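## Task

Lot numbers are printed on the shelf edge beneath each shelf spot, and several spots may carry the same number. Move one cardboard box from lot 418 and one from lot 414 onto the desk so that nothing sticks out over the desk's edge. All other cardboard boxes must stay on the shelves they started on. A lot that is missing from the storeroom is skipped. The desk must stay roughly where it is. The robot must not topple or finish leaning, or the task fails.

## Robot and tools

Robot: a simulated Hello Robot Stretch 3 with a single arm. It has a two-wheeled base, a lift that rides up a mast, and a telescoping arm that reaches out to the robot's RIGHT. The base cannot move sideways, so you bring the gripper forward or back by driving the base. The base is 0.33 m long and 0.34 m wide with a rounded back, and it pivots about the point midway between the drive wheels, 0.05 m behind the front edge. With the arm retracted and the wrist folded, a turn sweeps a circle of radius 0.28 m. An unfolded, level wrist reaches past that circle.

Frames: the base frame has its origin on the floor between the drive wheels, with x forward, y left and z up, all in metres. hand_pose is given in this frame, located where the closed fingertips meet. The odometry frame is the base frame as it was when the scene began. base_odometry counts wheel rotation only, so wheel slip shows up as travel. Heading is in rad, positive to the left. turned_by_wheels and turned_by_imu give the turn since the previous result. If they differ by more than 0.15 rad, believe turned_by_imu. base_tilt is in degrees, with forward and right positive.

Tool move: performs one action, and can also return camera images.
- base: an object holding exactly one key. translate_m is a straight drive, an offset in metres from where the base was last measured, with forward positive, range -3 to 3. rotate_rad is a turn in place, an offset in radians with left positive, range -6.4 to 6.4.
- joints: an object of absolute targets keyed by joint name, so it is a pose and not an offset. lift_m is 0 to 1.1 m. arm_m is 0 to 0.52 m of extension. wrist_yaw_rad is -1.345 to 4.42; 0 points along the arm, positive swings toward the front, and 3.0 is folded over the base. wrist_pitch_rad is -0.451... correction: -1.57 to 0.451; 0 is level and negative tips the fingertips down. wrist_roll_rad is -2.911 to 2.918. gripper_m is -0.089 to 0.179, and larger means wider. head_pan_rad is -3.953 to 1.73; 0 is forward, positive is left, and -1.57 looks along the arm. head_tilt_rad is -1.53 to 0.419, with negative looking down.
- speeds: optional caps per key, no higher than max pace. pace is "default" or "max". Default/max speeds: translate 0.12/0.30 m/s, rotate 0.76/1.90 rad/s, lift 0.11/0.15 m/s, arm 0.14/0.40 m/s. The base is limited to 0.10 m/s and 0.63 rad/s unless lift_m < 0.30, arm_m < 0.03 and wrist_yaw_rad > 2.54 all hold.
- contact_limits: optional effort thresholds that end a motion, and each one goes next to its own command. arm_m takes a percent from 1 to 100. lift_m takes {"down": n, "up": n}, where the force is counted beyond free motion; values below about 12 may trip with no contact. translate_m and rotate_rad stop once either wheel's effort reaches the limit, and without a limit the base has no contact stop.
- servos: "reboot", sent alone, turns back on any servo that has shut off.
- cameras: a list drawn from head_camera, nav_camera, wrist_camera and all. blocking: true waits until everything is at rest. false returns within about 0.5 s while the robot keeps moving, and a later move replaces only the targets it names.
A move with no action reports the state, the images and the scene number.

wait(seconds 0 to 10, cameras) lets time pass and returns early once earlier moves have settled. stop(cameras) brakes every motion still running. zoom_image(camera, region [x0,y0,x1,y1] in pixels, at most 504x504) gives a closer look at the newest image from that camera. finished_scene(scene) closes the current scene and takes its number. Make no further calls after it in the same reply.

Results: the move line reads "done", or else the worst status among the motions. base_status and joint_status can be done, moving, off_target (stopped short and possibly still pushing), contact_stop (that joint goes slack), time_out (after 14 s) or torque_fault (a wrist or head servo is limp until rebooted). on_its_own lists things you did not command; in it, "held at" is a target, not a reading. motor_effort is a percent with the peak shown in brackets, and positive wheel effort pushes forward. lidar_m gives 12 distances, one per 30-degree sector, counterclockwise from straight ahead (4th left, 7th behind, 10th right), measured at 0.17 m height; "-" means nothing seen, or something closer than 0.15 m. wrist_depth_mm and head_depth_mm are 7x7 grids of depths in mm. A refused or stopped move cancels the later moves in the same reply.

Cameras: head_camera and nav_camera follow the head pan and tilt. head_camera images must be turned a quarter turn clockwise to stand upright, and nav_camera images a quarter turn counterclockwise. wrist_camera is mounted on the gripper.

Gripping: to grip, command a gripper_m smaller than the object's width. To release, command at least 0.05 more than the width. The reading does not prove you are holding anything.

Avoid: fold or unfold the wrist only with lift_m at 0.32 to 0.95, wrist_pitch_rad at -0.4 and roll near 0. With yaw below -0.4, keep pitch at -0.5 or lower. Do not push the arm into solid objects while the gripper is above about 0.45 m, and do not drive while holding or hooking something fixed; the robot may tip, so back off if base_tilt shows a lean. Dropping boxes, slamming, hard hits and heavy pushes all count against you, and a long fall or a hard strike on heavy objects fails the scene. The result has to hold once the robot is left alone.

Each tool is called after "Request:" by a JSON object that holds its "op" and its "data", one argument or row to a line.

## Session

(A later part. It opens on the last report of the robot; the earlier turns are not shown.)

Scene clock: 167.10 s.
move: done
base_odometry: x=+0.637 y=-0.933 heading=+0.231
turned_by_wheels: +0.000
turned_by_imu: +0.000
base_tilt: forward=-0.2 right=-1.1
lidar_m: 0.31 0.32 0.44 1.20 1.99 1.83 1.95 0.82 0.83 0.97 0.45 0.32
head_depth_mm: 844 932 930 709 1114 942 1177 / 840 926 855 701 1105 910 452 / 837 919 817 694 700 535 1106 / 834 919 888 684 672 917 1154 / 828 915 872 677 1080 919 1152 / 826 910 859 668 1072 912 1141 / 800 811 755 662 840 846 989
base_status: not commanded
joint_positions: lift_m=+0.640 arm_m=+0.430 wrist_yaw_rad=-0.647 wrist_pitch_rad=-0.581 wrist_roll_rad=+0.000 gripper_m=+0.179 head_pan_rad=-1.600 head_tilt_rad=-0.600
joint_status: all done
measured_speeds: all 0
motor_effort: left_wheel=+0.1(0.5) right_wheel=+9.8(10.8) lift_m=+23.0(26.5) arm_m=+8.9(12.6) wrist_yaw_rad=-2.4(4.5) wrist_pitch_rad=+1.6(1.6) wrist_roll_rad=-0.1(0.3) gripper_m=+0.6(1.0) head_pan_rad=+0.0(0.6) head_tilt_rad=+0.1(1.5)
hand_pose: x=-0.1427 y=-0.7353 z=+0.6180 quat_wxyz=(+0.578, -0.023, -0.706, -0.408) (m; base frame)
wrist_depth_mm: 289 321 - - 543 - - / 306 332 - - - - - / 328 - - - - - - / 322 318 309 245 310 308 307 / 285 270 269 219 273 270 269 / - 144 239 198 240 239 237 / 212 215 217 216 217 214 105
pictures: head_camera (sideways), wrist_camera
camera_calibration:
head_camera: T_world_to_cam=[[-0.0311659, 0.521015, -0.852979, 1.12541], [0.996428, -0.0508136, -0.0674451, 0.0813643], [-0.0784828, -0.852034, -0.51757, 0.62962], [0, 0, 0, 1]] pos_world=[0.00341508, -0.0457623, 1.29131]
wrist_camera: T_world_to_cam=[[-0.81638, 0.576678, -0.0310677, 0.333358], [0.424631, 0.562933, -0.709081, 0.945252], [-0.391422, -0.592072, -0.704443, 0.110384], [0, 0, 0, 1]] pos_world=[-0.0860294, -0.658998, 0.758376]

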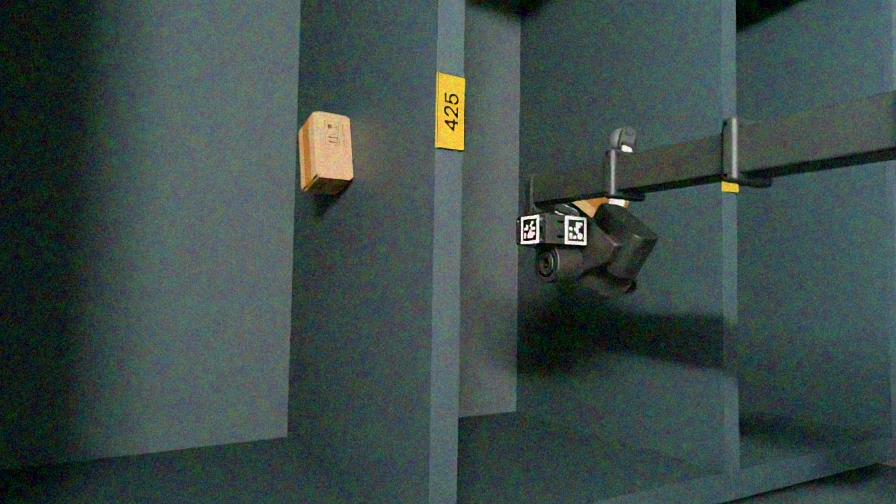

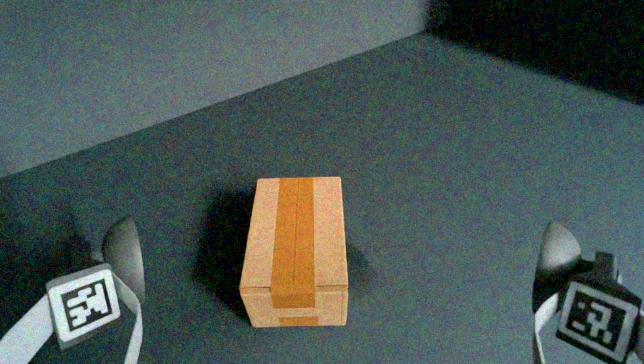

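Request:
{"op": "move", "data": {
  "joints": {"arm_m":0.478}
}}

Request:
{"op": "move", "data": {
  "joints": {"lift_m":0.595},
  "contact_limits": {"lift_m":{"down":15}}
}}

Request:
{"op": "move", "data": {
  "joints": {"gripper_m":0.04},
  "cameras": ["wrist_camera"]
}}

Request:
{"op": "move", "data": {
  "joints": {"lift_m":0.67},
  "cameras": ["wrist_camera"]
}}

Scene clock: 183.80 s.
move: done
base_odometry: x=+0.637 y=-0.933 heading=+0.231
turned_by_wheels: +0.000
turned_by_imu: +0.000
base_tilt: forward=-0.3 right=-1.2
lidar_m: 0.31 0.32 0.44 1.20 1.98 1.83 1.95 0.82 0.83 0.97 0.45 0.33
head_depth_mm: 842 927 925 709 1117 942 1174 / 838 924 853 700 1105 912 452 / 834 922 815 693 725 551 1112 / 834 913 887 685 720 920 1160 / 828 910 873 679 1085 917 1156 / 827 909 860 669 1072 914 1134 / 802 808 756 661 838 847 991
base_status: not commanded
joint_positions: lift_m=+0.640 arm_m=+0.478 wrist_yaw_rad=-0.647 wrist_pitch_rad=-0.581 wrist_roll_rad=+0.000 gripper_m=+0.179 head_pan_rad=-1.600 head_tilt_rad=-0.600
joint_status: all done
measured_speeds: all 0
motor_effort: left_wheel=+0.1(0.6) right_wheel=+9.8(10.8) lift_m=+23.4(24.1) arm_m=+13.0(15.0) wrist_yaw_rad=-3.3(4.3) wrist_pitch_rad=+1.6(1.6) wrist_roll_rad=+0.0(0.3) gripper_m=+0.3(1.1) head_pan_rad=-0.8(1.2) head_tilt_rad=-0.7(1.1)
hand_pose: x=-0.1427 y=-0.7832 z=+0.6180 quat_wxyz=(+0.578, -0.023, -0.706, -0.408) (m; base frame)
wrist_depth_mm: 253 281 321 - - 513 - / 271 302 329 - - - - / 290 325 - - - - - / 306 322 316 313 312 311 307 / 287 269 276 212 270 269 268 / - 144 245 188 234 240 236 / 212 216 218 168 207 214 105
pictures: none

Scene clock: 185.03 s.
move: done
base_odometry: x=+0.637 y=-0.933 heading=+0.231
turned_by_wheels: +0.000
turned_by_imu: +0.000
base_tilt: forward=-0.3 right=-1.3
lidar_m: 0.31 0.33 0.44 1.20 1.98 1.83 1.95 0.82 0.83 0.97 0.45 0.32
head_depth_mm: 841 923 928 708 1115 940 1172 / 840 923 853 700 1105 929 1142 / 836 920 817 693 943 596 537 / 833 916 887 684 735 924 1155 / 834 910 873 677 1077 918 1150 / 824 908 860 669 1069 912 1136 / 799 808 755 662 835 847 986
base_status: not commanded
joint_positions: lift_m=+0.595 arm_m=+0.478 wrist_yaw_rad=-0.647 wrist_pitch_rad=-0.581 wrist_roll_rad=+0.000 gripper_m=+0.179 head_pan_rad=-1.600 head_tilt_rad=-0.600
joint_status: all done
measured_speeds: all 0
motor_effort: left_wheel=-0.1(0.7) right_wheel=+9.7(10.8) lift_m=+23.4(25.6) arm_m=+12.0(13.5) wrist_yaw_rad=-2.7(4.3) wrist_pitch_rad=+1.5(1.6) wrist_roll_rad=+0.0(0.2) gripper_m=+0.0(1.0) head_pan_rad=-0.9(1.1) head_tilt_rad=-0.5(1.0)
contact_limits: lift_m down 15 (down: maximum 72; up: maximum 65)
hand_pose: x=-0.1427 y=-0.7832 z=+0.5730 quat_wxyz=(+0.578, -0.023, -0.706, -0.408) (m; base frame)
wrist_depth_mm: 253 282 318 - - - - / 271 302 337 331 - - 321 / 283 301 299 297 292 289 286 / 257 255 254 181 242 247 245 / 224 222 220 158 206 216 214 / 123 186 195 143 145 192 190 / 169 171 174 131 140 171 107
pictures: none

Scene clock: 186.97 s.
move: done
base_odometry: x=+0.637 y=-0.933 heading=+0.231
turned_by_wheels: +0.000
turned_by_imu: +0.000
base_tilt: forward=-0.2 right=-1.1
lidar_m: 0.31 0.33 0.44 1.20 1.99 1.83 1.95 0.82 0.83 0.97 0.45 0.33
head_depth_mm: 843 929 926 709 1111 937 1180 / 840 922 855 701 1101 936 1135 / 837 920 816 693 988 598 537 / 832 915 889 685 734 919 1154 / 830 911 872 677 1080 916 1153 / 825 909 857 667 1072 915 1147 / 801 809 754 662 836 850 991
base_status: not commanded
joint_positions: lift_m=+0.595 arm_m=+0.478 wrist_yaw_rad=-0.648 wrist_pitch_rad=-0.581 wrist_roll_rad=+0.000 gripper_m=+0.040 head_pan_rad=-1.600 head_tilt_rad=-0.600
joint_status: all done
measured_speeds: all 0
motor_effort: left_wheel=+0.2(0.8) right_wheel=+10.2(10.9) lift_m=+23.3(23.9) arm_m=+10.8(12.6) wrist_yaw_rad=-1.1(4.1) wrist_pitch_rad=+1.5(1.6) wrist_roll_rad=-0.2(0.3) gripper_m=-7.5(83.6) head_pan_rad=-0.9(1.5) head_tilt_rad=-0.5(1.3)
contact_limits: lift_m down 15 (down: maximum 72; up: maximum 65)
hand_pose: x=-0.1429 y=-0.7831 z=+0.5730 quat_wxyz=(+0.578, -0.024, -0.706, -0.408) (m; base frame)
wrist_depth_mm: 254 282 320 - - - - / 270 303 336 331 - - 323 / 285 302 299 297 293 288 287 / 258 255 254 181 242 247 245 / 224 223 165 157 156 215 214 / 196 196 129 142 128 191 190 / 176 99 170 135 141 164 170
pictures: wrist_camera
camera_calibration:
wrist_camera: T_world_to_cam=[[-0.815528, 0.577883, -0.031061, 0.360419], [0.425525, 0.562409, -0.70896, 0.939901], [-0.392227, -0.591395, -0.704564, 0.0507096], [0, 0, 0, 1]] pos_world=[-0.0861292, -0.7069, 0.713276]

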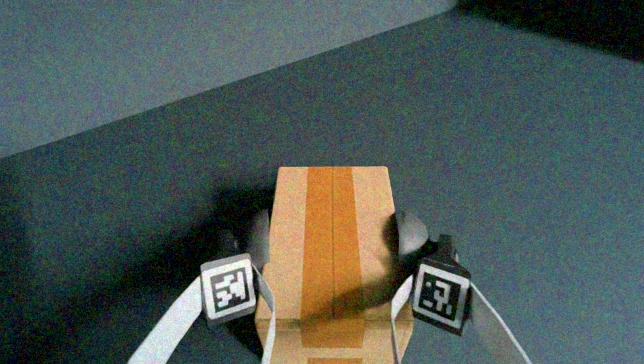

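Scene clock: 188.47 s.
move: done
base_odometry: x=+0.637 y=-0.933 heading=+0.231
turned_by_wheels: +0.000
turned_by_imu: +0.000
base_tilt: forward=-0.2 right=-1.2
lidar_m: 0.31 0.32 0.44 1.20 1.99 1.83 1.95 0.82 0.83 0.97 0.45 0.33
head_depth_mm: 845 925 927 710 1119 943 1174 / 840 924 856 703 1107 907 392 / 836 918 816 693 664 519 1133 / 837 918 881 683 705 923 1156 / 830 914 872 677 1075 915 1149 / 827 906 857 670 1072 917 1137 / 800 812 754 661 839 845 990
base_status: not commanded
joint_positions: lift_m=+0.670 arm_m=+0.478 wrist_yaw_rad=-0.648 wrist_pitch_rad=-0.589 wrist_roll_rad=+0.000 gripper_m=+0.040 head_pan_rad=-1.600 head_tilt_rad=-0.600
joint_status: all done
measured_speeds: all 0
motor_effort: left_wheel=+0.1(0.6) right_wheel=+10.6(10.7) lift_m=+29.3(33.5) arm_m=+9.8(11.0) wrist_yaw_rad=-1.4(3.3) wrist_pitch_rad=+3.0(3.1) wrist_roll_rad=-0.3(0.3) gripper_m=-7.7(8.3) head_pan_rad=-1.4(1.6) head_tilt_rad=-0.9(1.8)
hand_pose: x=-0.1422 y=-0.7821 z=+0.6464 quat_wxyz=(+0.576, -0.021, -0.706, -0.410) (m; base frame)
wrist_depth_mm: 254 282 319 - - 523 - / 272 303 332 - - - - / 292 323 - - - - - / 311 341 - 182 187 - - / 312 311 164 158 157 303 301 / 277 277 129 142 128 269 268 / 249 99 236 134 134 236 240
pictures: wrist_camera
camera_calibration:
wrist_camera: T_world_to_cam=[[-0.815407, 0.578041, -0.0313122, 0.363068], [0.4288, 0.566775, -0.703489, 0.991476], [-0.388898, -0.587056, -0.710016, 0.110728], [0, 0, 0, 1]] pos_world=[-0.0860356, -0.706808, 0.78748]

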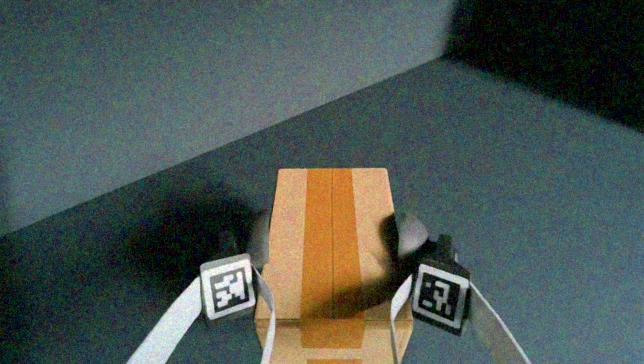

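Request:
{"op": "move", "data": {
  "joints": {"arm_m":0.05,"head_pan_rad":-1.57,"head_tilt_rad":-0.5}
}}

Request:
{"op": "move", "data": {
  "base": {"translate_m":-0.67},
  "joints": {"lift_m":0.92,"wrist_yaw_rad":0}
}}

Request:
{"op": "move", "data": {
  "base": {"rotate_rad":-1.57}
}}

Request:
{"op": "move", "data": {
  "base": {"translate_m":-1.38},
  "cameras": ["head_camera","nav_camera","wrist_camera"]
}}

Scene clock: 221.80 s.
move: done
base_odometry: x=+0.637 y=-0.933 heading=+0.231
turned_by_wheels: +0.000
turned_by_imu: +0.000
base_tilt: forward=-0.2 right=-1.3
lidar_m: 0.31 0.32 0.44 1.20 1.99 1.83 1.95 0.82 0.83 0.97 0.45 0.33
head_depth_mm: 828 910 991 740 1167 964 1156 / 842 910 976 734 1168 959 1150 / 839 908 973 723 1172 956 1143 / 835 903 974 714 1165 948 1136 / 833 903 974 707 1156 945 1138 / 831 904 957 700 1094 936 1064 / 700 725 739 655 761 789 837
base_status: not commanded
joint_positions: lift_m=+0.670 arm_m=+0.050 wrist_yaw_rad=-0.648 wrist_pitch_rad=-0.589 wrist_roll_rad=+0.000 gripper_m=+0.040 head_pan_rad=-1.570 head_tilt_rad=-0.500
joint_status: all done
measured_speeds: all 0
motor_effort: left_wheel=+0.0(0.7) right_wheel=+10.5(10.9) lift_m=+31.1(32.1) arm_m=-12.3(15.0) wrist_yaw_rad=-1.6(3.4) wrist_pitch_rad=+3.1(3.1) wrist_roll_rad=-0.2(0.3) gripper_m=-7.3(8.3) head_pan_rad=+3.2(4.8) head_tilt_rad=+4.1(5.7)
hand_pose: x=-0.1421 y=-0.3540 z=+0.6464 quat_wxyz=(+0.576, -0.021, -0.706, -0.410) (m; base frame)
wrist_depth_mm: - - - - - 557 - / - - - - - - - / - - - - - - - / - - - 181 735 - - / 325 - 154 157 157 940 931 / - - 129 143 128 831 826 / - 99 118 134 133 736 741
pictures: none

Scene clock: 229.63 s.
move: done
base_odometry: x=-0.015 y=-1.086 heading=+0.231
turned_by_wheels: +0.000
turned_by_imu: +0.000
base_tilt: forward=-0.3 right=-1.3
lidar_m: 0.98 1.01 1.38 3.65 1.32 1.34 1.29 1.03 1.06 0.57 1.06 1.01
head_depth_mm: 826 912 996 742 1173 - - / 842 910 983 731 1193 - - / 841 910 976 726 1167 990 - / 460 501 550 613 672 316 318 / 457 496 549 605 671 743 847 / 838 906 968 700 1163 940 1132 / 837 904 970 693 1156 933 1124
base_status: done
joint_positions: lift_m=+0.920 arm_m=+0.050 wrist_yaw_rad=-0.003 wrist_pitch_rad=-0.589 wrist_roll_rad=+0.000 gripper_m=+0.040 head_pan_rad=-1.570 head_tilt_rad=-0.500
joint_status: all done
measured_speeds: all 0
motor_effort: left_wheel=-6.4(12.6) right_wheel=-5.7(11.5) lift_m=+23.9(35.7) arm_m=-6.1(13.0) wrist_yaw_rad=+2.6(4.8) wrist_pitch_rad=+3.0(3.2) wrist_roll_rad=+0.1(0.3) gripper_m=-8.2(8.7) head_pan_rad=+3.6(4.0) head_tilt_rad=+3.2(5.1)
hand_pose: x=-0.0221 y=-0.3946 z=+0.8963 quat_wxyz=(+0.677, +0.204, -0.677, -0.207) (m; base frame)
wrist_depth_mm: - - - 271 - - - / - - - 302 - - - / - - - 342 - - - / - - - 182 - - - / - - 155 157 149 - - / - - 129 143 128 - - / - 99 118 134 130 - -
pictures: none

Scene clock: 233.23 s.
move: done
base_odometry: x=-0.015 y=-1.086 heading=-1.339
turned_by_wheels: -1.570
turned_by_imu: -1.545
base_tilt: forward=-0.2 right=-1.1
lidar_m: 0.57 1.07 1.01 0.98 1.01 1.40 3.66 1.32 1.33 1.29 1.03 1.06
head_depth_mm: 1061 1148 1256 1377 1527 - - / 1068 1140 1250 1379 1521 - - / 1059 1149 1246 1375 1525 1628 - / 1060 1148 1247 1373 1512 316 304 / 1061 1146 1253 1369 1523 1598 1296 / 1058 1147 1248 1371 1533 1575 1291 / 1079 1167 1266 1391 1541 1585 1287
base_status: done
joint_positions: lift_m=+0.920 arm_m=+0.050 wrist_yaw_rad=-0.003 wrist_pitch_rad=-0.589 wrist_roll_rad=+0.000 gripper_m=+0.040 head_pan_rad=-1.570 head_tilt_rad=-0.500
joint_status: not commanded
measured_speeds: all 0
motor_effort: left_wheel=+8.4(11.5) right_wheel=-9.7(14.3) lift_m=+25.5(25.8) arm_m=-12.5(13.0) wrist_yaw_rad=+1.5(3.2) wrist_pitch_rad=+3.1(3.2) wrist_roll_rad=-0.1(0.3) gripper_m=-8.0(8.4) head_pan_rad=+3.2(3.8) head_tilt_rad=+2.8(4.3)
hand_pose: x=-0.0221 y=-0.3946 z=+0.8963 quat_wxyz=(+0.677, +0.205, -0.677, -0.206) (m; base frame)
wrist_depth_mm: - - - - - 940 - / - - - - - - - / - - - - - - - / - - - 182 - - - / - - 158 158 157 - - / - - 129 142 128 - - / - 99 131 134 134 961 961
pictures: none

Scene clock: 248.07 s.
move: time_out
base_odometry: x=-0.331 y=+0.254 heading=-1.339
turned_by_wheels: +0.000
turned_by_imu: +0.000
base_tilt: forward=-0.5 right=-1.2
lidar_m: 1.94 1.39 1.03 0.99 1.03 1.42 2.34 1.22 0.86 0.65 0.90 1.82
head_depth_mm: 1070 1150 1257 1327 961 - - / 1063 1149 1250 1323 989 - - / 1071 1152 1253 1319 941 749 - / 1068 1148 1252 1328 932 317 304 / 1071 1151 1255 1320 927 712 1296 / 1066 1153 1267 1307 922 711 1266 / 1069 1156 1258 1297 911 729 1256
base_status: translate_m time_out (by the wheels' count: -1.3765 of -1.3800)
joint_positions: lift_m=+0.920 arm_m=+0.050 wrist_yaw_rad=-0.003 wrist_pitch_rad=-0.589 wrist_roll_rad=+0.000 gripper_m=+0.040 head_pan_rad=-1.570 head_tilt_rad=-0.500
joint_status: not commanded
measured_speeds: all 0
motor_effort: left_wheel=-0.3(10.4) right_wheel=-1.6(15.3) lift_m=+29.4(30.6) arm_m=-7.5(13.4) wrist_yaw_rad=+2.4(3.5) wrist_pitch_rad=+3.1(3.2) wrist_roll_rad=-0.3(0.5) gripper_m=-7.8(8.5) head_pan_rad=+2.8(3.9) head_tilt_rad=+2.7(4.0)
hand_pose: x=-0.0221 y=-0.3946 z=+0.8963 quat_wxyz=(+0.677, +0.205, -0.677, -0.206) (m; base frame)
wrist_depth_mm: - - - - - - - / - - - - - - - / - - - - - - - / - - - 181 - - - / - - 154 158 149 - - / - - 129 142 128 - - / - 967 130 134 133 973 987
pictures: head_camera (sideways), nav_camera (sideways), wrist_camera
camera_calibration:
head_camera: T_world_to_cam=[[-0.0466209, 0.432196, -0.900574, 1.18764], [0.99751, -0.0276147, -0.0648918, 0.0779898], [-0.0529151, -0.901357, -0.429833, 0.515318], [0, 0, 0, 1]] pos_world=[0.00484117, -0.0466531, 1.29612]
nav_camera: T_world_to_cam=[[0.0173985, -0.455979, 0.88982, -1.11495], [-0.999789, -0.017632, 0.0105134, 0.0426287], [0.0108954, -0.889816, -0.45619, 0.546915], [0, 0, 0, 1]] pos_world=[0.0560594, -0.0209902, 1.24116]
wrist_camera: T_world_to_cam=[[-0.999082, -0.0292307, -0.0313219, 0.00113761], [0.00123903, 0.711072, -0.703119, 0.943424], [0.0428248, -0.702512, -0.710382, 0.526626], [0, 0, 0, 1]] pos_world=[-0.022585, -0.300848, 1.03748]

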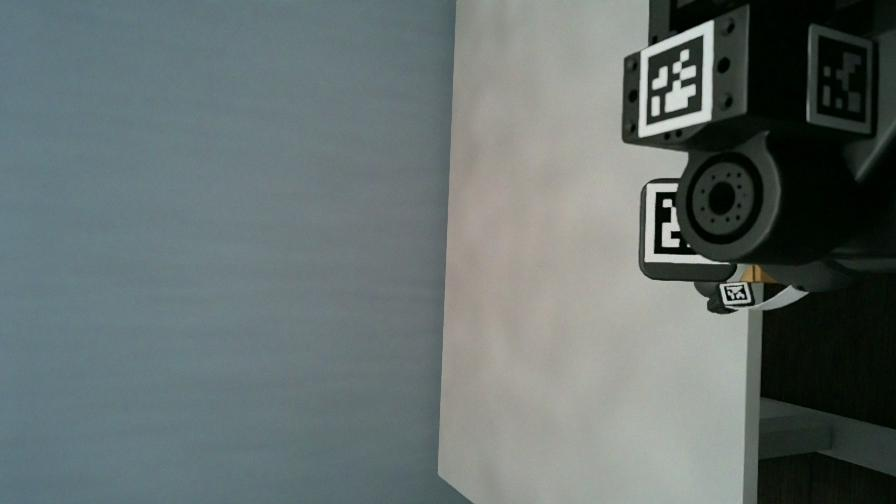

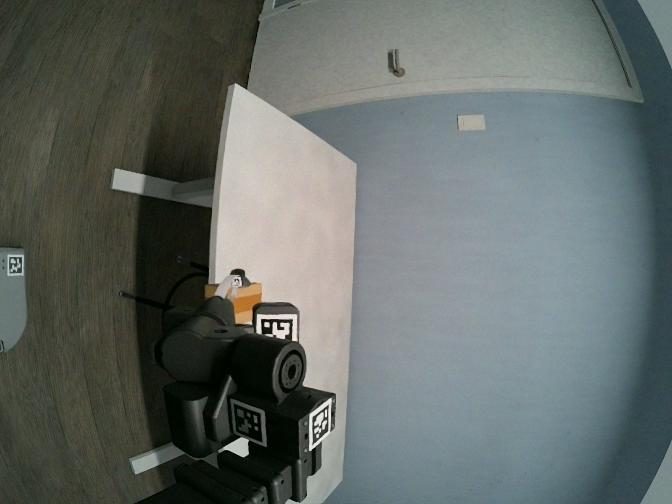

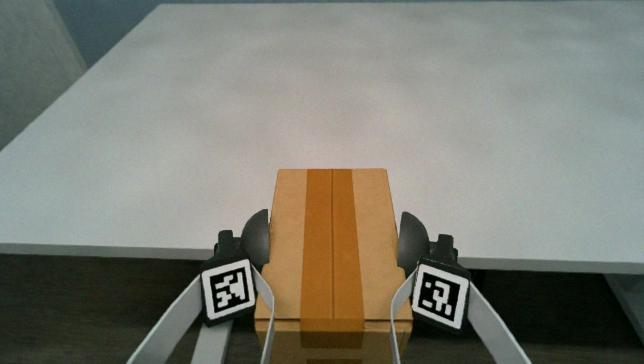

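Request:
{"op": "move", "data": {
  "joints": {"arm_m":0.375}
}}

Request:
{"op": "move", "data": {
  "joints": {"lift_m":0.81}
}}

Request:
{"op": "move", "data": {
  "joints": {"lift_m":0.75},
  "speeds": {"lift_m":0.03},
  "contact_limits": {"lift_m":{"down":14}},
  "cameras": ["wrist_camera","nav_camera"]
}}

Scene clock: 263.67 s.
move: done
base_odometry: x=-0.331 y=+0.254 heading=-1.339
turned_by_wheels: +0.000
turned_by_imu: +0.000
base_tilt: forward=-0.3 right=-1.2
lidar_m: 1.93 1.39 1.03 0.99 1.03 1.42 2.33 1.22 0.86 0.65 0.90 1.83
head_depth_mm: 1071 1155 1257 1318 293 709 1260 / 1063 1151 1254 400 841 725 1320 / 1065 1148 1221 487 942 723 1277 / 1061 1151 1258 507 863 719 1274 / 1068 1160 1261 1318 927 717 1296 / 1069 1149 1259 1306 919 710 1254 / 1071 1154 1256 1292 911 730 1258
base_status: not commanded
joint_positions: lift_m=+0.920 arm_m=+0.375 wrist_yaw_rad=-0.003 wrist_pitch_rad=-0.589 wrist_roll_rad=+0.000 gripper_m=+0.040 head_pan_rad=-1.570 head_tilt_rad=-0.500
joint_status: all done
measured_speeds: all 0
motor_effort: left_wheel=-0.3(1.0) right_wheel=-0.8(1.4) lift_m=+30.8(32.1) arm_m=+12.7(15.1) wrist_yaw_rad=+1.1(3.2) wrist_pitch_rad=+3.0(3.2) wrist_roll_rad=+0.0(0.3) gripper_m=-7.8(8.3) head_pan_rad=+2.7(3.1) head_tilt_rad=+2.4(2.9)
hand_pose: x=-0.0221 y=-0.7196 z=+0.8963 quat_wxyz=(+0.677, +0.205, -0.676, -0.207) (m; base frame)
wrist_depth_mm: - - - - - - - / - - - - - - - / - - - - - - - / - - - 181 - - - / - - 154 158 149 - - / - - 129 143 128 - - / - 99 118 134 130 - -
pictures: none

Scene clock: 265.50 s.
move: done
base_odometry: x=-0.331 y=+0.254 heading=-1.339
turned_by_wheels: +0.000
turned_by_imu: +0.000
base_tilt: forward=-0.2 right=-1.2
lidar_m: 1.94 1.39 1.03 0.99 1.03 1.43 2.33 1.22 0.86 0.65 0.90 1.83
head_depth_mm: 1068 1152 1264 1322 959 688 294 / 1063 1150 1260 1317 456 347 1219 / 1066 1156 1256 1321 532 725 1271 / 1068 1156 1258 1319 554 718 1271 / 1063 1155 1263 1328 921 715 1298 / 1066 1159 1254 1309 920 710 1263 / 1071 1154 1261 1304 914 730 1252
base_status: not commanded
joint_positions: lift_m=+0.810 arm_m=+0.375 wrist_yaw_rad=-0.003 wrist_pitch_rad=-0.589 wrist_roll_rad=+0.000 gripper_m=+0.040 head_pan_rad=-1.570 head_tilt_rad=-0.500
joint_status: all done
measured_speeds: all 0
motor_effort: left_wheel=-0.4(0.8) right_wheel=-0.4(1.1) lift_m=+23.8(27.5) arm_m=+11.1(13.2) wrist_yaw_rad=+2.5(3.1) wrist_pitch_rad=+3.2(3.2) wrist_roll_rad=+0.0(0.3) gripper_m=-7.9(8.3) head_pan_rad=+2.4(3.2) head_tilt_rad=+1.5(2.7)
hand_pose: x=-0.0221 y=-0.7196 z=+0.7863 quat_wxyz=(+0.677, +0.205, -0.676, -0.207) (m; base frame)
wrist_depth_mm: - - - - - - - / - - - - - - - / - - - - - - - / - - - 182 - - - / - - 154 158 149 - - / - - 129 142 128 - - / - 99 118 134 130 - -
pictures: none

Scene clock: 267.93 s.
move: done
base_odometry: x=-0.331 y=+0.254 heading=-1.339
turned_by_wheels: +0.000
turned_by_imu: +0.000
base_tilt: forward=-0.4 right=-1.4
lidar_m: 1.93 1.39 1.02 0.99 1.03 1.42 2.33 1.22 0.86 0.65 0.90 1.82
head_depth_mm: 1072 1153 1257 1321 956 735 1293 / 1070 1148 1251 1329 952 418 356 / 1071 1159 1259 1328 566 680 1278 / 1072 1156 1258 1327 590 697 1279 / 1072 1150 1256 1329 936 718 1302 / 1070 1157 1260 1317 925 713 1272 / 1071 1158 1263 1328 920 735 1257
base_status: not commanded
joint_positions: lift_m=+0.750 arm_m=+0.375 wrist_yaw_rad=-0.001 wrist_pitch_rad=-0.469 wrist_roll_rad=+0.000 gripper_m=+0.040 head_pan_rad=-1.570 head_tilt_rad=-0.500
joint_status: all done
measured_speeds: all 0
on_its_own: wrist_pitch_rad is at rest, and its effort (-19.1) is outside its rest range (-8 to +12)
motor_effort: left_wheel=-0.7(0.8) right_wheel=-0.4(1.4) lift_m=+7.5(27.6) arm_m=+8.3(11.6) wrist_yaw_rad=+0.1(2.9) wrist_pitch_rad=-19.1(19.5) wrist_roll_rad=+0.0(0.3) gripper_m=-7.9(8.3) head_pan_rad=+2.6(2.8) head_tilt_rad=+1.6(2.4)
contact_limits: lift_m down 14 (down: maximum 72; up: maximum 65)
hand_pose: x=-0.0218 y=-0.7377 z=+0.7515 quat_wxyz=(+0.688, +0.164, -0.687, -0.165) (m; base frame)
wrist_depth_mm: - - - - - - - / - - - - - - - / - - - - - - - / - - - 177 - - - / - - 153 155 149 - - / - - 130 137 127 - - / - 95 - 120 121 108 -
pictures: nav_camera (sideways), wrist_camera
camera_calibration:
nav_camera: T_world_to_cam=[[0.0173985, -0.455979, 0.88982, -1.11495], [-0.999789, -0.017632, 0.0105134, 0.0426287], [0.0108954, -0.889816, -0.45619, 0.546915], [0, 0, 0, 1]] pos_world=[0.0560594, -0.0209902, 1.24116]
wrist_camera: T_world_to_cam=[[-0.999044, -0.0341702, -0.0272619, -0.0198101], [0.000131602, 0.621305, -0.783569, 1.0797], [0.0437127, -0.782823, -0.620707, 0.0561011], [0, 0, 0, 1]] pos_world=[-0.0223856, -0.627585, 0.880304]

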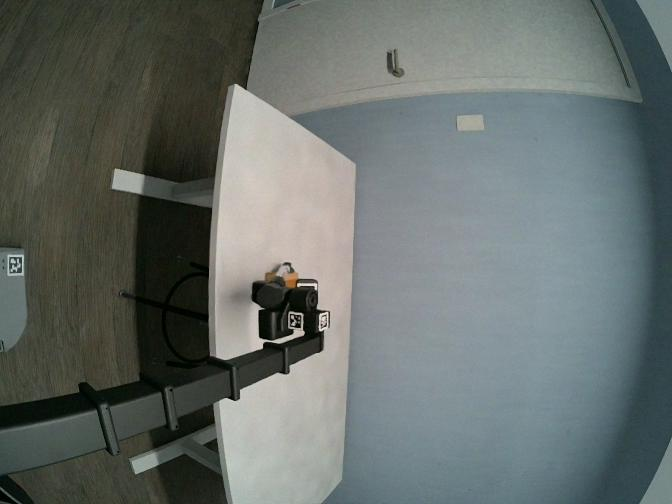

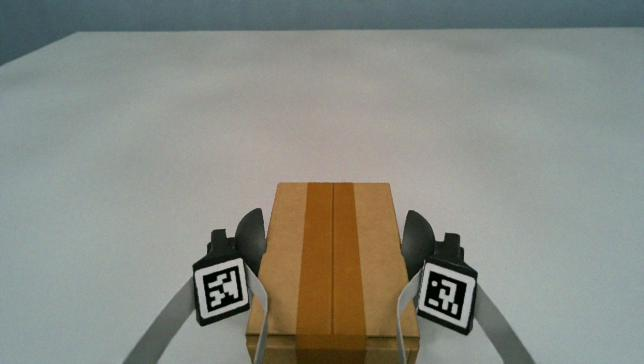

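Request:
{"op": "move", "data": {
  "joints": {"lift_m":0.768}
}}

Request:
{"op": "move", "data": {
  "joints": {"gripper_m":0.179}
}}

Request:
{"op": "move", "data": {
  "joints": {"lift_m":0.92},
  "cameras": ["wrist_camera"]
}}

Request:
{"op": "move", "data": {
  "joints": {"arm_m":0.0,"wrist_pitch_rad":-0.4,"head_pan_rad":-0.5,"head_tilt_rad":-0.3},
  "pace": "max"
}}

Request:
{"op": "move", "data": {
  "joints": {"wrist_yaw_rad":3.0}
}}

Request:
{"op": "move", "data": {
  "base": {"rotate_rad":3.14},
  "joints": {"lift_m":0.32}
}}

Request:
{"op": "move", "data": {
  "joints": {"lift_m":0.29}
}}

Request:
{"op": "move", "data": {
  "base": {"translate_m":1.75},
  "pace": "max",
  "contact_limits": {"translate_m":45},
  "cameras": ["nav_camera"]
}}

Scene clock: 278.90 s.
move: done
base_odometry: x=-0.331 y=+0.254 heading=-1.339
turned_by_wheels: +0.000
turned_by_imu: +0.000
base_tilt: forward=-0.3 right=-1.2
lidar_m: 1.94 1.40 1.03 0.99 1.03 1.42 2.33 1.22 0.86 0.65 0.90 1.83
head_depth_mm: 1066 1151 1256 1319 961 733 339 / 1065 1160 1251 1324 917 409 338 / 1066 1151 1255 1322 552 699 1278 / 1068 1154 1248 1329 574 697 1276 / 1065 1158 1259 1323 927 717 1297 / 1070 1162 1266 1300 915 711 1259 / 1062 1160 1262 1296 913 730 1256
base_status: not commanded
joint_positions: lift_m=+0.768 arm_m=+0.375 wrist_yaw_rad=-0.002 wrist_pitch_rad=-0.528 wrist_roll_rad=+0.004 gripper_m=+0.040 head_pan_rad=-1.570 head_tilt_rad=-0.500
joint_status: all done
measured_speeds: all 0
motor_effort: left_wheel=-0.2(1.1) right_wheel=-0.3(0.8) lift_m=+25.1(27.7) arm_m=+3.8(5.2) wrist_yaw_rad=-0.1(2.2) wrist_pitch_rad=-8.2(19.1) wrist_roll_rad=-1.5(2.0) gripper_m=-7.8(8.6) head_pan_rad=+2.5(2.6) head_tilt_rad=+1.6(2.4)
hand_pose: x=-0.0219 y=-0.7292 z=+0.7568 quat_wxyz=(+0.681, +0.184, -0.684, -0.186) (m; base frame)
wrist_depth_mm: - - - - - - - / - - - - - - - / - - - - - - - / - - - 175 - - - / - - 154 156 148 - - / - - 129 139 128 - - / - 100 125 123 122 105 -
pictures: none

Scene clock: 280.83 s.
move: done
base_odometry: x=-0.331 y=+0.254 heading=-1.339
turned_by_wheels: +0.000
turned_by_imu: +0.000
base_tilt: forward=-0.3 right=-1.4
lidar_m: 1.94 1.40 1.03 0.99 1.03 1.42 2.33 1.22 0.86 0.65 0.90 1.82
head_depth_mm: 1064 1149 1260 1320 954 732 339 / 1065 1163 1256 1325 913 408 338 / 1071 1153 1249 1332 553 699 1277 / 1068 1152 1262 1319 577 696 1269 / 1069 1151 1252 1321 926 715 1295 / 1064 1151 1261 1301 917 710 1261 / 1069 1156 1257 1297 913 730 1258
base_status: not commanded
joint_positions: lift_m=+0.768 arm_m=+0.375 wrist_yaw_rad=-0.002 wrist_pitch_rad=-0.580 wrist_roll_rad=+0.004 gripper_m=+0.179 head_pan_rad=-1.570 head_tilt_rad=-0.500
joint_status: all done
measured_speeds: all 0
motor_effort: left_wheel=-0.6(1.0) right_wheel=-0.3(1.3) lift_m=+30.8(31.4) arm_m=+1.6(3.9) wrist_yaw_rad=+0.7(2.5) wrist_pitch_rad=+1.5(8.2) wrist_roll_rad=-1.5(1.6) gripper_m=+0.9(83.5) head_pan_rad=+1.8(2.7) head_tilt_rad=+1.8(2.4)
hand_pose: x=-0.0219 y=-0.7211 z=+0.7461 quat_wxyz=(+0.676, +0.201, -0.679, -0.203) (m; base frame)
wrist_depth_mm: - - - - - - - / - - - - - - - / - - - - - - - / - - - 161 161 - - / - 143 - 141 140 - - / - 126 - 125 124 - - / - - - 133 124 - 105
pictures: none

Scene clock: 283.03 s.
move: done
base_odometry: x=-0.331 y=+0.254 heading=-1.339
turned_by_wheels: +0.000
turned_by_imu: +0.000
base_tilt: forward=-0.3 right=-1.2
lidar_m: 1.94 1.39 1.02 0.99 1.03 1.42 2.34 1.22 0.86 0.65 0.90 1.82
head_depth_mm: 1067 1157 1258 1330 293 707 1259 / 1062 1157 1257 401 840 729 1321 / 1059 1157 1228 487 941 722 1283 / 1073 1152 1256 507 853 719 1272 / 1063 1160 1253 1309 926 715 1299 / 1071 1153 1250 1307 917 712 1259 / 1066 1163 1259 1292 913 730 1256
base_status: not commanded
joint_positions: lift_m=+0.920 arm_m=+0.375 wrist_yaw_rad=-0.002 wrist_pitch_rad=-0.581 wrist_roll_rad=+0.004 gripper_m=+0.179 head_pan_rad=-1.570 head_tilt_rad=-0.500
joint_status: all done
measured_speeds: all 0
motor_effort: left_wheel=-1.0(1.0) right_wheel=-1.4(1.4) lift_m=+28.5(34.2) arm_m=-1.2(1.9) wrist_yaw_rad=+0.7(2.0) wrist_pitch_rad=+1.6(1.6) wrist_roll_rad=-1.4(1.6) gripper_m=+0.8(1.3) head_pan_rad=+2.4(2.7) head_tilt_rad=+1.6(2.2)
hand_pose: x=-0.0219 y=-0.7210 z=+0.8980 quat_wxyz=(+0.676, +0.202, -0.679, -0.204) (m; base frame)
wrist_depth_mm: - - - - - - - / - - - - - - - / - - - - - - - / - - - - - - - / - 143 - - - - - / - 126 - 279 - - - / - - - 259 - - 105
pictures: wrist_camera
camera_calibration:
wrist_camera: T_world_to_cam=[[-0.99901, -0.0281834, -0.0344133, -0.00457973], [0.00452691, 0.705223, -0.708971, 1.17771], [0.0442503, -0.708425, -0.704397, 0.288864], [0, 0, 0, 1]] pos_world=[-0.0226889, -0.626037, 1.03828]

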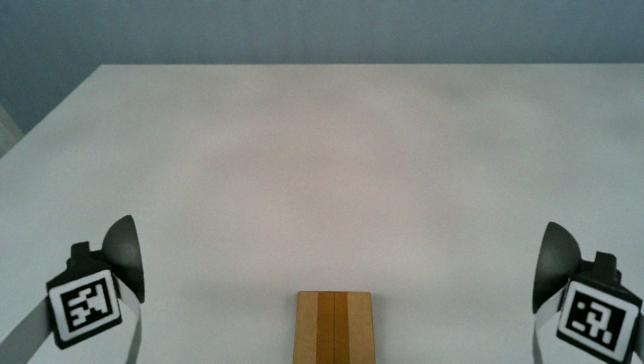

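Scene clock: 285.27 s.
move: done
base_odometry: x=-0.331 y=+0.254 heading=-1.339
turned_by_wheels: +0.000
turned_by_imu: +0.000
base_tilt: forward=-0.3 right=-1.1
lidar_m: 1.94 1.39 1.02 0.99 1.03 1.42 2.33 1.22 0.86 0.65 0.90 1.83
head_depth_mm: 1506 1533 1563 1600 1636 1679 735 / 1710 1748 1787 1852 1901 1878 1555 / 2008 2054 2127 2185 2268 2028 1562 / 2326 2408 2505 2648 2622 2029 1548 / 2202 2087 2194 2291 2330 1990 1532 / 2100 2184 2297 2403 2397 1987 1534 / 1970 2085 2181 2276 2357 1980 1518
base_status: not commanded
joint_positions: lift_m=+0.920 arm_m=+0.001 wrist_yaw_rad=-0.002 wrist_pitch_rad=-0.419 wrist_roll_rad=+0.004 gripper_m=+0.179 head_pan_rad=-0.495 head_tilt_rad=-0.297
joint_status: all done
measured_speeds: all 0
motor_effort: left_wheel=-0.3(1.1) right_wheel=-0.2(1.5) lift_m=+26.9(29.4) arm_m=-13.0(14.6) wrist_yaw_rad=+0.0(2.2) wrist_pitch_rad=+3.0(4.9) wrist_roll_rad=-1.5(1.8) gripper_m=+0.7(1.1) head_pan_rad=-2.9(5.7) head_tilt_rad=+1.3(7.3)
hand_pose: x=-0.0219 y=-0.3698 z=+0.9324 quat_wxyz=(+0.690, +0.147, -0.693, -0.148) (m; base frame)
wrist_depth_mm: - - - - - - - / - - - - - - - / - - - - - - - / - - - 531 - - - / - 143 - - - - - / - 140 - - - - - / - - - - - - 105
pictures: none

Scene clock: 287.77 s.
move: done
base_odometry: x=-0.331 y=+0.254 heading=-1.339
turned_by_wheels: +0.000
turned_by_imu: +0.000
base_tilt: forward=-0.4 right=-1.1
lidar_m: 1.94 1.39 1.03 0.99 1.03 1.43 2.33 1.22 0.86 0.65 0.90 1.82
head_depth_mm: 1500 1526 1560 1592 1643 1665 735 / 1705 1737 1795 1815 1883 1876 1555 / 1997 2064 2092 2167 2228 2017 1537 / 2291 2416 2513 2616 2624 2008 1537 / 2194 2043 2176 2259 2306 2001 1514 / 2096 2196 2322 2400 2476 1973 1525 / 1966 2080 2193 2271 2361 1973 1521
base_status: not commanded
joint_positions: lift_m=+0.920 arm_m=+0.001 wrist_yaw_rad=+2.997 wrist_pitch_rad=-0.419 wrist_roll_rad=+0.004 gripper_m=+0.179 head_pan_rad=-0.500 head_tilt_rad=-0.299
joint_status: all done
measured_speeds: all 0
motor_effort: left_wheel=-0.6(1.0) right_wheel=-0.7(1.1) lift_m=+30.9(31.5) arm_m=-12.7(13.4) wrist_yaw_rad=+1.8(4.7) wrist_pitch_rad=+3.1(3.2) wrist_roll_rad=-1.3(1.7) gripper_m=+0.2(0.9) head_pan_rad=-2.8(3.9) head_tilt_rad=-3.3(4.0)
hand_pose: x=+0.0111 y=+0.0764 z=+0.9324 quat_wxyz=(+0.197, +0.701, +0.097, +0.678) (m; base frame)
wrist_depth_mm: - 137 - - - - - / - 147 - - - - - / - 162 - - - - - / - 186 - - - - - / - 195 215 - - - - / 123 140 241 - - - - / - - 278 - - - 105
pictures: none

Scene clock: 294.07 s.
move: done
base_odometry: x=-0.331 y=+0.254 heading=+1.801
turned_by_wheels: +3.140
turned_by_imu: +3.088
base_tilt: forward=-0.3 right=-1.2
lidar_m: 2.33 1.22 0.86 0.65 1.33 1.77 1.94 1.43 1.03 0.99 1.02 1.38
head_depth_mm: 1125 1154 1172 1204 1232 1266 1302 / 1266 1306 1326 1362 1413 1452 1449 / 2474 2520 1565 1593 1654 1711 1533 / 2359 2451 2589 2732 2751 2006 1540 / 2200 2303 2415 2559 2627 2005 1525 / 2079 2162 2285 2392 2487 1966 1513 / 1988 2052 2150 2243 2364 1980 1512
base_status: done
joint_positions: lift_m=+0.320 arm_m=+0.001 wrist_yaw_rad=+2.997 wrist_pitch_rad=-0.419 wrist_roll_rad=+0.004 gripper_m=+0.179 head_pan_rad=-0.500 head_tilt_rad=-0.300
joint_status: all done
measured_speeds: all 0
motor_effort: left_wheel=-9.5(12.3) right_wheel=+8.6(12.2) lift_m=+22.7(30.0) arm_m=-13.3(13.6) wrist_yaw_rad=+2.2(3.5) wrist_pitch_rad=+3.0(3.2) wrist_roll_rad=-1.2(1.7) gripper_m=+0.7(1.1) head_pan_rad=-2.5(4.0) head_tilt_rad=-3.1(4.2)
hand_pose: x=+0.0111 y=+0.0764 z=+0.3324 quat_wxyz=(+0.197, +0.701, +0.097, +0.678) (m; base frame)
wrist_depth_mm: - 137 - - - - - / - 148 - - - - - / - 162 948 980 967 960 894 / 795 186 718 767 764 765 745 / 667 191 215 647 633 647 626 / - 141 242 548 543 545 531 / 462 309 284 310 473 464 105
pictures: none

Scene clock: 295.13 s.
move: done
base_odometry: x=-0.331 y=+0.254 heading=+1.801
turned_by_wheels: +0.000
turned_by_imu: +0.000
base_tilt: forward=-0.4 right=-1.3
lidar_m: 2.34 1.22 0.86 0.65 1.33 1.77 1.94 1.44 1.03 0.99 1.02 1.38
head_depth_mm: 1124 1151 1178 1204 1243 1263 1305 / 1272 1297 1335 1373 1404 1453 1455 / 2447 2527 1557 1598 1649 1701 1541 / 2343 2468 2588 2726 2791 2015 1531 / 2202 2307 2414 2536 2633 2000 1533 / 2079 2164 2278 2395 2496 1998 1521 / 1991 2091 2150 2256 2325 1984 1514
base_status: not commanded
joint_positions: lift_m=+0.290 arm_m=+0.001 wrist_yaw_rad=+2.997 wrist_pitch_rad=-0.419 wrist_roll_rad=+0.004 gripper_m=+0.179 head_pan_rad=-0.500 head_tilt_rad=-0.300
joint_status: all done
measured_speeds: all 0
motor_effort: left_wheel=-9.6(9.9) right_wheel=+8.9(9.4) lift_m=+22.9(25.9) arm_m=-11.9(13.1) wrist_yaw_rad=+2.8(3.8) wrist_pitch_rad=+3.0(3.2) wrist_roll_rad=-1.3(1.6) gripper_m=+0.5(1.3) head_pan_rad=-3.0(3.2) head_tilt_rad=-3.5(3.7)
hand_pose: x=+0.0111 y=+0.0764 z=+0.3024 quat_wxyz=(+0.197, +0.701, +0.097, +0.678) (m; base frame)
wrist_depth_mm: - 137 - - - - - / - 148 - - - - - / 947 162 868 916 906 888 870 / 739 186 677 725 725 713 705 / 619 195 216 597 591 605 587 / - 141 240 508 505 503 505 / 118 275 267 279 443 430 105
pictures: none

Scene clock: 302.37 s.
move: done
base_odometry: x=-0.730 y=+1.958 heading=+1.800
turned_by_wheels: +0.000
turned_by_imu: +0.002
base_tilt: forward=-0.2 right=-1.3
lidar_m: 0.60 0.62 0.84 1.32 1.19 1.22 3.64 1.38 1.05 2.42 0.87 0.63
head_depth_mm: 699 746 796 852 921 997 1083 / 654 693 733 782 837 903 973 / 610 644 682 722 769 821 882 / 574 602 634 671 710 755 804 / 541 565 594 627 662 701 743 / 513 535 561 586 618 652 691 / 486 507 529 554 578 609 642
base_status: done
joint_positions: lift_m=+0.290 arm_m=+0.001 wrist_yaw_rad=+2.997 wrist_pitch_rad=-0.419 wrist_roll_rad=+0.004 gripper_m=+0.179 head_pan_rad=-0.500 head_tilt_rad=-0.301
joint_status: not commanded
measured_speeds: all 0
motor_effort: left_wheel=-0.4(10.6) right_wheel=+9.5(17.6) lift_m=+30.6(31.5) arm_m=-10.1(12.5) wrist_yaw_rad=+1.1(3.1) wrist_pitch_rad=+3.0(3.2) wrist_roll_rad=-1.3(1.7) gripper_m=+1.0(1.4) head_pan_rad=-2.0(3.3) head_tilt_rad=-0.1(3.2)
contact_limits: translate_m 45 (maximum 100)
hand_pose: x=+0.0110 y=+0.0764 z=+0.3024 quat_wxyz=(+0.197, +0.701, +0.097, +0.678) (m; base frame)
wrist_depth_mm: - 137 - - - - 611 / - 148 - - - - 615 / 926 162 877 923 911 846 630 / 746 187 669 728 712 710 676 / 615 194 214 600 590 604 588 / - 141 242 515 505 501 501 / 118 276 267 279 444 428 105
pictures: nav_camera (sideways)
camera_calibration:
nav_camera: T_world_to_cam=[[0.245896, -0.11492, 0.96246, -1.21116], [-0.466794, -0.88426, 0.0136773, 0.0352052], [0.849493, -0.452633, -0.27108, 0.30079], [0, 0, 0, 1]] pos_world=[0.0587324, 0.0280929, 1.24674]

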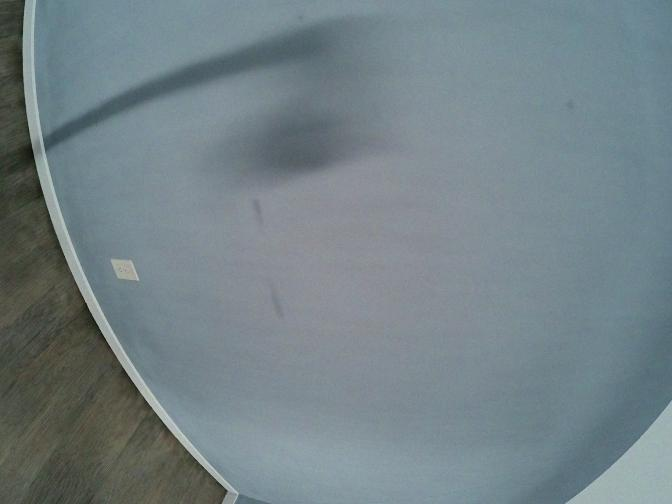

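Request:
{"op": "move", "data": {
  "base": {"rotate_rad":-1.585},
  "joints": {"head_pan_rad":-1.2,"head_tilt_rad":-0.15}
}}

Request:
{"op": "move", "data": {
  "base": {"translate_m":1.7},
  "pace": "max",
  "contact_limits": {"translate_m":45},
  "cameras": ["nav_camera","head_camera"]
}}

Scene clock: 312.43 s.
move: done
base_odometry: x=-0.730 y=+1.958 heading=+0.216
turned_by_wheels: -1.585
turned_by_imu: -1.560
base_tilt: forward=-0.3 right=-1.2
lidar_m: 2.41 0.87 0.63 0.60 0.62 0.84 1.33 1.19 1.22 3.64 1.39 1.05
head_depth_mm: 2091 3379 3726 3768 3689 2607 1869 / 2095 3371 3806 - 3781 2563 1868 / 2112 3440 3849 - 3705 2558 1857 / 2155 3504 2770 2869 2982 2549 1824 / 2150 2920 2084 2167 2228 2277 1834 / 2186 1712 1689 1724 1758 1820 1745 / 2077 1387 1407 1430 1458 1495 1522
base_status: done
joint_positions: lift_m=+0.290 arm_m=+0.001 wrist_yaw_rad=+2.997 wrist_pitch_rad=-0.419 wrist_roll_rad=+0.004 gripper_m=+0.179 head_pan_rad=-1.201 head_tilt_rad=-0.149
joint_status: all done
measured_speeds: all 0
motor_effort: left_wheel=+8.6(11.7) right_wheel=-10.7(14.1) lift_m=+29.0(29.9) arm_m=-13.0(13.4) wrist_yaw_rad=+2.3(3.2) wrist_pitch_rad=+3.0(3.2) wrist_roll_rad=-1.3(1.6) gripper_m=+1.3(1.3) head_pan_rad=+4.0(4.5) head_tilt_rad=+4.2(8.5)
hand_pose: x=+0.0110 y=+0.0764 z=+0.3024 quat_wxyz=(+0.197, +0.701, +0.097, +0.678) (m; base frame)
wrist_depth_mm: 542 137 575 596 612 622 - / 592 148 614 637 - - - / 636 161 170 - - - 797 / - 183 192 699 717 715 704 / 614 195 214 604 592 608 590 / - 142 241 512 508 503 507 / 118 275 268 277 443 433 105
pictures: none

Scene clock: 319.50 s.
move: done
base_odometry: x=+0.931 y=+2.322 heading=+0.216
turned_by_wheels: +0.000
turned_by_imu: +0.001
base_tilt: forward=-0.3 right=-1.3
lidar_m: 0.73 0.76 0.66 0.63 0.65 0.88 2.33 0.56 0.47 1.29 1.06 0.77
head_depth_mm: 2102 3375 3793 3687 3799 2615 1870 / 1711 3384 3859 - - 2606 1848 / 2116 2889 3166 3287 3441 2561 1843 / 1924 2044 2115 2192 2274 2295 1819 / 1510 1563 1604 1650 1678 1745 1687 / 1231 1256 1286 1320 1339 1379 1407 / 1039 1058 1076 1093 1113 1140 1153
base_status: done
joint_positions: lift_m=+0.290 arm_m=+0.001 wrist_yaw_rad=+2.997 wrist_pitch_rad=-0.419 wrist_roll_rad=+0.004 gripper_m=+0.179 head_pan_rad=-1.200 head_tilt_rad=-0.149
joint_status: not commanded
measured_speeds: all 0
motor_effort: left_wheel=+6.2(16.7) right_wheel=+0.1(10.8) lift_m=+27.7(29.6) arm_m=-11.6(13.5) wrist_yaw_rad=+2.9(3.2) wrist_pitch_rad=+3.0(3.2) wrist_roll_rad=-1.2(1.8) gripper_m=+0.9(1.2) head_pan_rad=+3.5(4.1) head_tilt_rad=-2.1(4.4)
contact_limits: translate_m 45 (maximum 100)
hand_pose: x=+0.0110 y=+0.0764 z=+0.3024 quat_wxyz=(+0.197, +0.701, +0.097, +0.678) (m; base frame)
wrist_depth_mm: 570 137 603 621 629 - - / 617 148 173 - - - 764 / - 161 171 - - - 800 / 710 184 220 716 715 720 706 / 626 194 215 596 593 605 586 / - 142 241 512 508 512 500 / 117 275 267 280 446 430 105
pictures: head_camera (sideways), nav_camera (sideways)
camera_calibration:
head_camera: T_world_to_cam=[[-0.0780634, 0.0729448, -0.994276, 1.31029], [0.947398, 0.315936, -0.0512043, 0.0605461], [0.310392, -0.945972, -0.0937708, 0.0756824], [0, 0, 0, 1]] pos_world=[0.0214334, -0.0431142, 1.31299]
nav_camera: T_world_to_cam=[[0.0602298, -0.107676, 0.99236, -1.24915], [-0.927363, -0.373831, 0.0157224, 0.0353925], [0.369282, -0.921225, -0.122371, 0.110191], [0, 0, 0, 1]] pos_world=[0.0673662, -0.019762, 1.25253]

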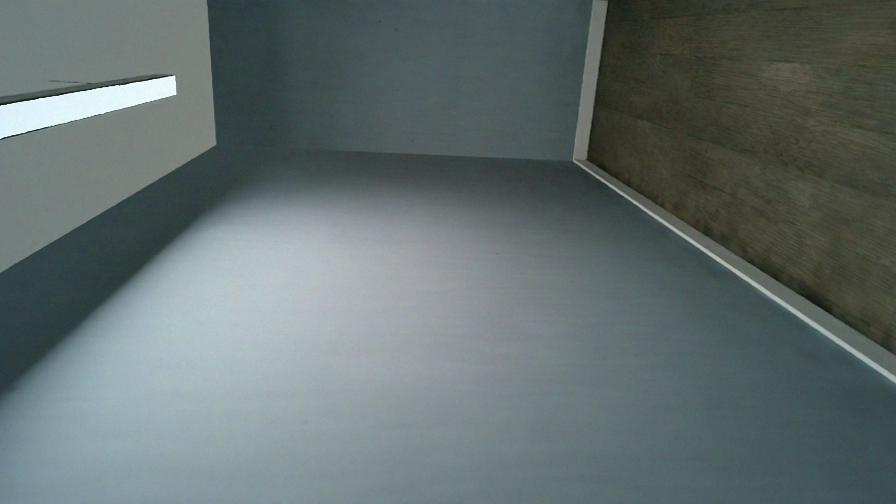

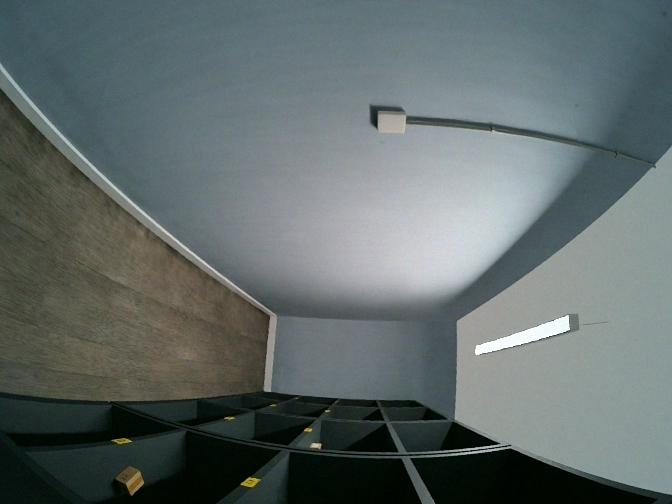

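Request:
{"op": "move", "data": {
  "base": {"translate_m":0.33},
  "joints": {"lift_m":0.28}
}}

Request:
{"op": "move", "data": {
  "base": {"rotate_rad":-1.585},
  "joints": {"head_pan_rad":-0.9,"head_tilt_rad":-0.4},
  "cameras": ["nav_camera","head_camera"]
}}

Request:
{"op": "zoom_image", "data": {
  "camera": "nav_camera",
  "region": [100, 150, 450, 500]
}}

Scene clock: 336.97 s.
move: done
base_odometry: x=+1.253 y=+2.392 heading=+0.216
turned_by_wheels: +0.000
turned_by_imu: +0.000
base_tilt: forward=-0.4 right=-1.1
lidar_m: 0.41 0.42 0.57 0.64 0.66 0.89 2.36 0.71 1.39 1.70 0.59 0.42
head_depth_mm: 2097 3384 3704 3779 3748 2612 1853 / 2114 2885 3315 3690 3621 2585 1831 / 1543 1621 1722 1799 1921 2062 1764 / 1076 1109 1152 1201 1245 1296 1356 / 825 849 873 894 918 952 980 / 670 684 699 713 730 749 767 / 565 573 586 595 608 618 633
base_status: done
joint_positions: lift_m=+0.280 arm_m=+0.001 wrist_yaw_rad=+2.997 wrist_pitch_rad=-0.419 wrist_roll_rad=+0.004 gripper_m=+0.179 head_pan_rad=-1.200 head_tilt_rad=-0.150
joint_status: all done
measured_speeds: all 0
motor_effort: left_wheel=+8.9(12.8) right_wheel=+2.1(10.6) lift_m=+26.6(26.6) arm_m=-10.4(11.6) wrist_yaw_rad=+1.2(3.7) wrist_pitch_rad=+3.1(3.2) wrist_roll_rad=-1.4(1.7) gripper_m=+0.6(1.4) head_pan_rad=+2.2(2.9) head_tilt_rad=-1.8(3.3)
hand_pose: x=+0.0110 y=+0.0764 z=+0.2924 quat_wxyz=(+0.197, +0.701, +0.097, +0.678) (m; base frame)
wrist_depth_mm: 571 137 608 633 631 638 459 / 617 148 157 - - 697 465 / - 161 170 - - 711 471 / 705 183 220 706 697 669 475 / 609 194 215 593 582 577 460 / - 141 238 309 498 493 419 / 261 266 262 268 438 421 105
pictures: none

Scene clock: 340.33 s.
move: done
base_odometry: x=+1.253 y=+2.392 heading=-1.368
turned_by_wheels: -1.585
turned_by_imu: -1.559
base_tilt: forward=-0.2 right=-1.2
lidar_m: 1.68 0.59 0.42 0.41 0.42 0.57 0.64 0.66 0.89 2.34 0.71 1.39
head_depth_mm: 829 948 3038 3290 2476 1807 1429 / 681 754 838 952 1088 1614 1380 / 589 631 687 759 847 960 1098 / 1067 1161 1243 851 1288 974 939 / 1153 1263 1354 982 1424 1080 1318 / 1266 1392 1465 1071 1400 1487 1316 / 1216 1297 1370 1410 1393 1577 1344
base_status: done
joint_positions: lift_m=+0.280 arm_m=+0.001 wrist_yaw_rad=+2.997 wrist_pitch_rad=-0.419 wrist_roll_rad=+0.004 gripper_m=+0.179 head_pan_rad=-0.899 head_tilt_rad=-0.401
joint_status: all done
measured_speeds: all 0
motor_effort: left_wheel=+8.4(13.0) right_wheel=-10.3(12.7) lift_m=+29.5(29.7) arm_m=-12.5(13.4) wrist_yaw_rad=+0.6(3.0) wrist_pitch_rad=+3.1(3.2) wrist_roll_rad=-1.3(1.6) gripper_m=+0.2(1.5) head_pan_rad=-3.2(4.7) head_tilt_rad=+4.9(5.2)
hand_pose: x=+0.0110 y=+0.0764 z=+0.2924 quat_wxyz=(+0.197, +0.701, +0.097, +0.678) (m; base frame)
wrist_depth_mm: 379 137 402 417 432 446 462 / 415 148 439 451 467 488 499 / 457 162 472 503 518 533 539 / 500 187 510 541 - - - / 521 194 211 562 561 584 574 / - 141 239 308 500 492 490 / 260 265 263 270 433 420 105
pictures: head_camera (sideways), nav_camera (sideways)
camera_calibration:
head_camera: T_world_to_cam=[[-0.248419, 0.238205, -0.938907, 1.23886], [0.802568, 0.59335, -0.0618102, 0.0752227], [0.542377, -0.768891, -0.338576, 0.392935], [0, 0, 0, 1]] pos_world=[0.0342656, -0.0376115, 1.30086]
nav_camera: T_world_to_cam=[[0.240868, -0.27567, 0.930585, -1.16954], [-0.773017, -0.634268, 0.0121929, 0.039013], [0.586879, -0.722295, -0.365872, 0.425837], [0, 0, 0, 1]] pos_world=[0.0619478, 0.00991751, 1.24368]

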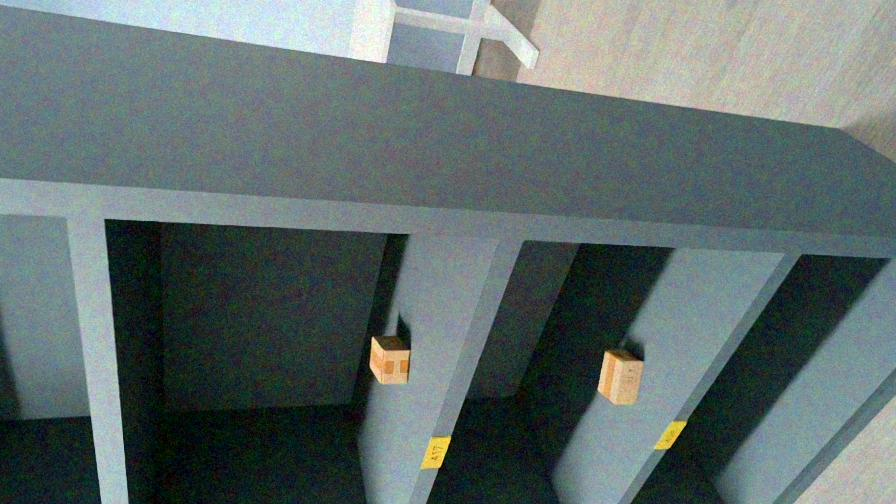

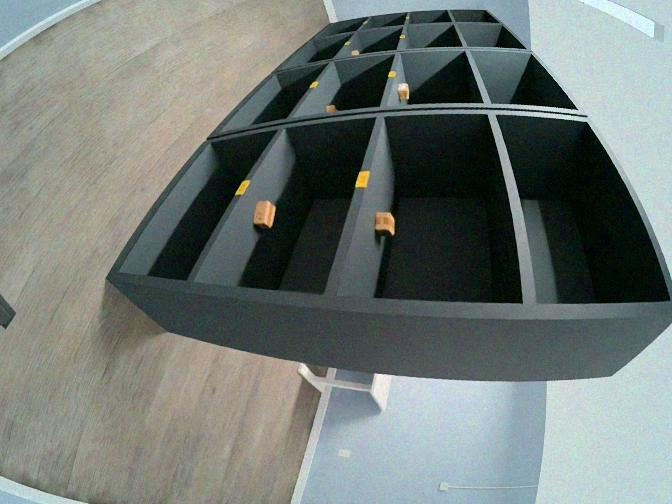

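Scaled by 1.440 from the camera's 672x504 image, which has a finer 792x594 frame.

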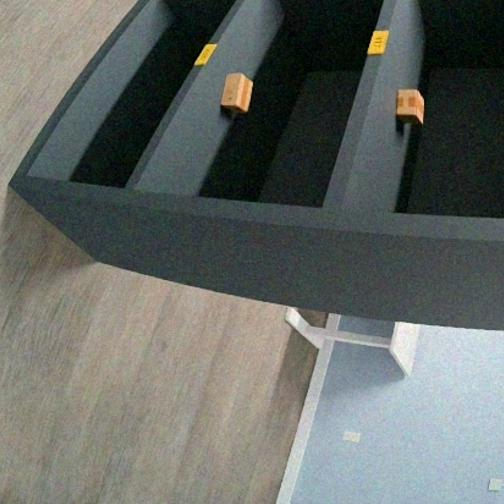

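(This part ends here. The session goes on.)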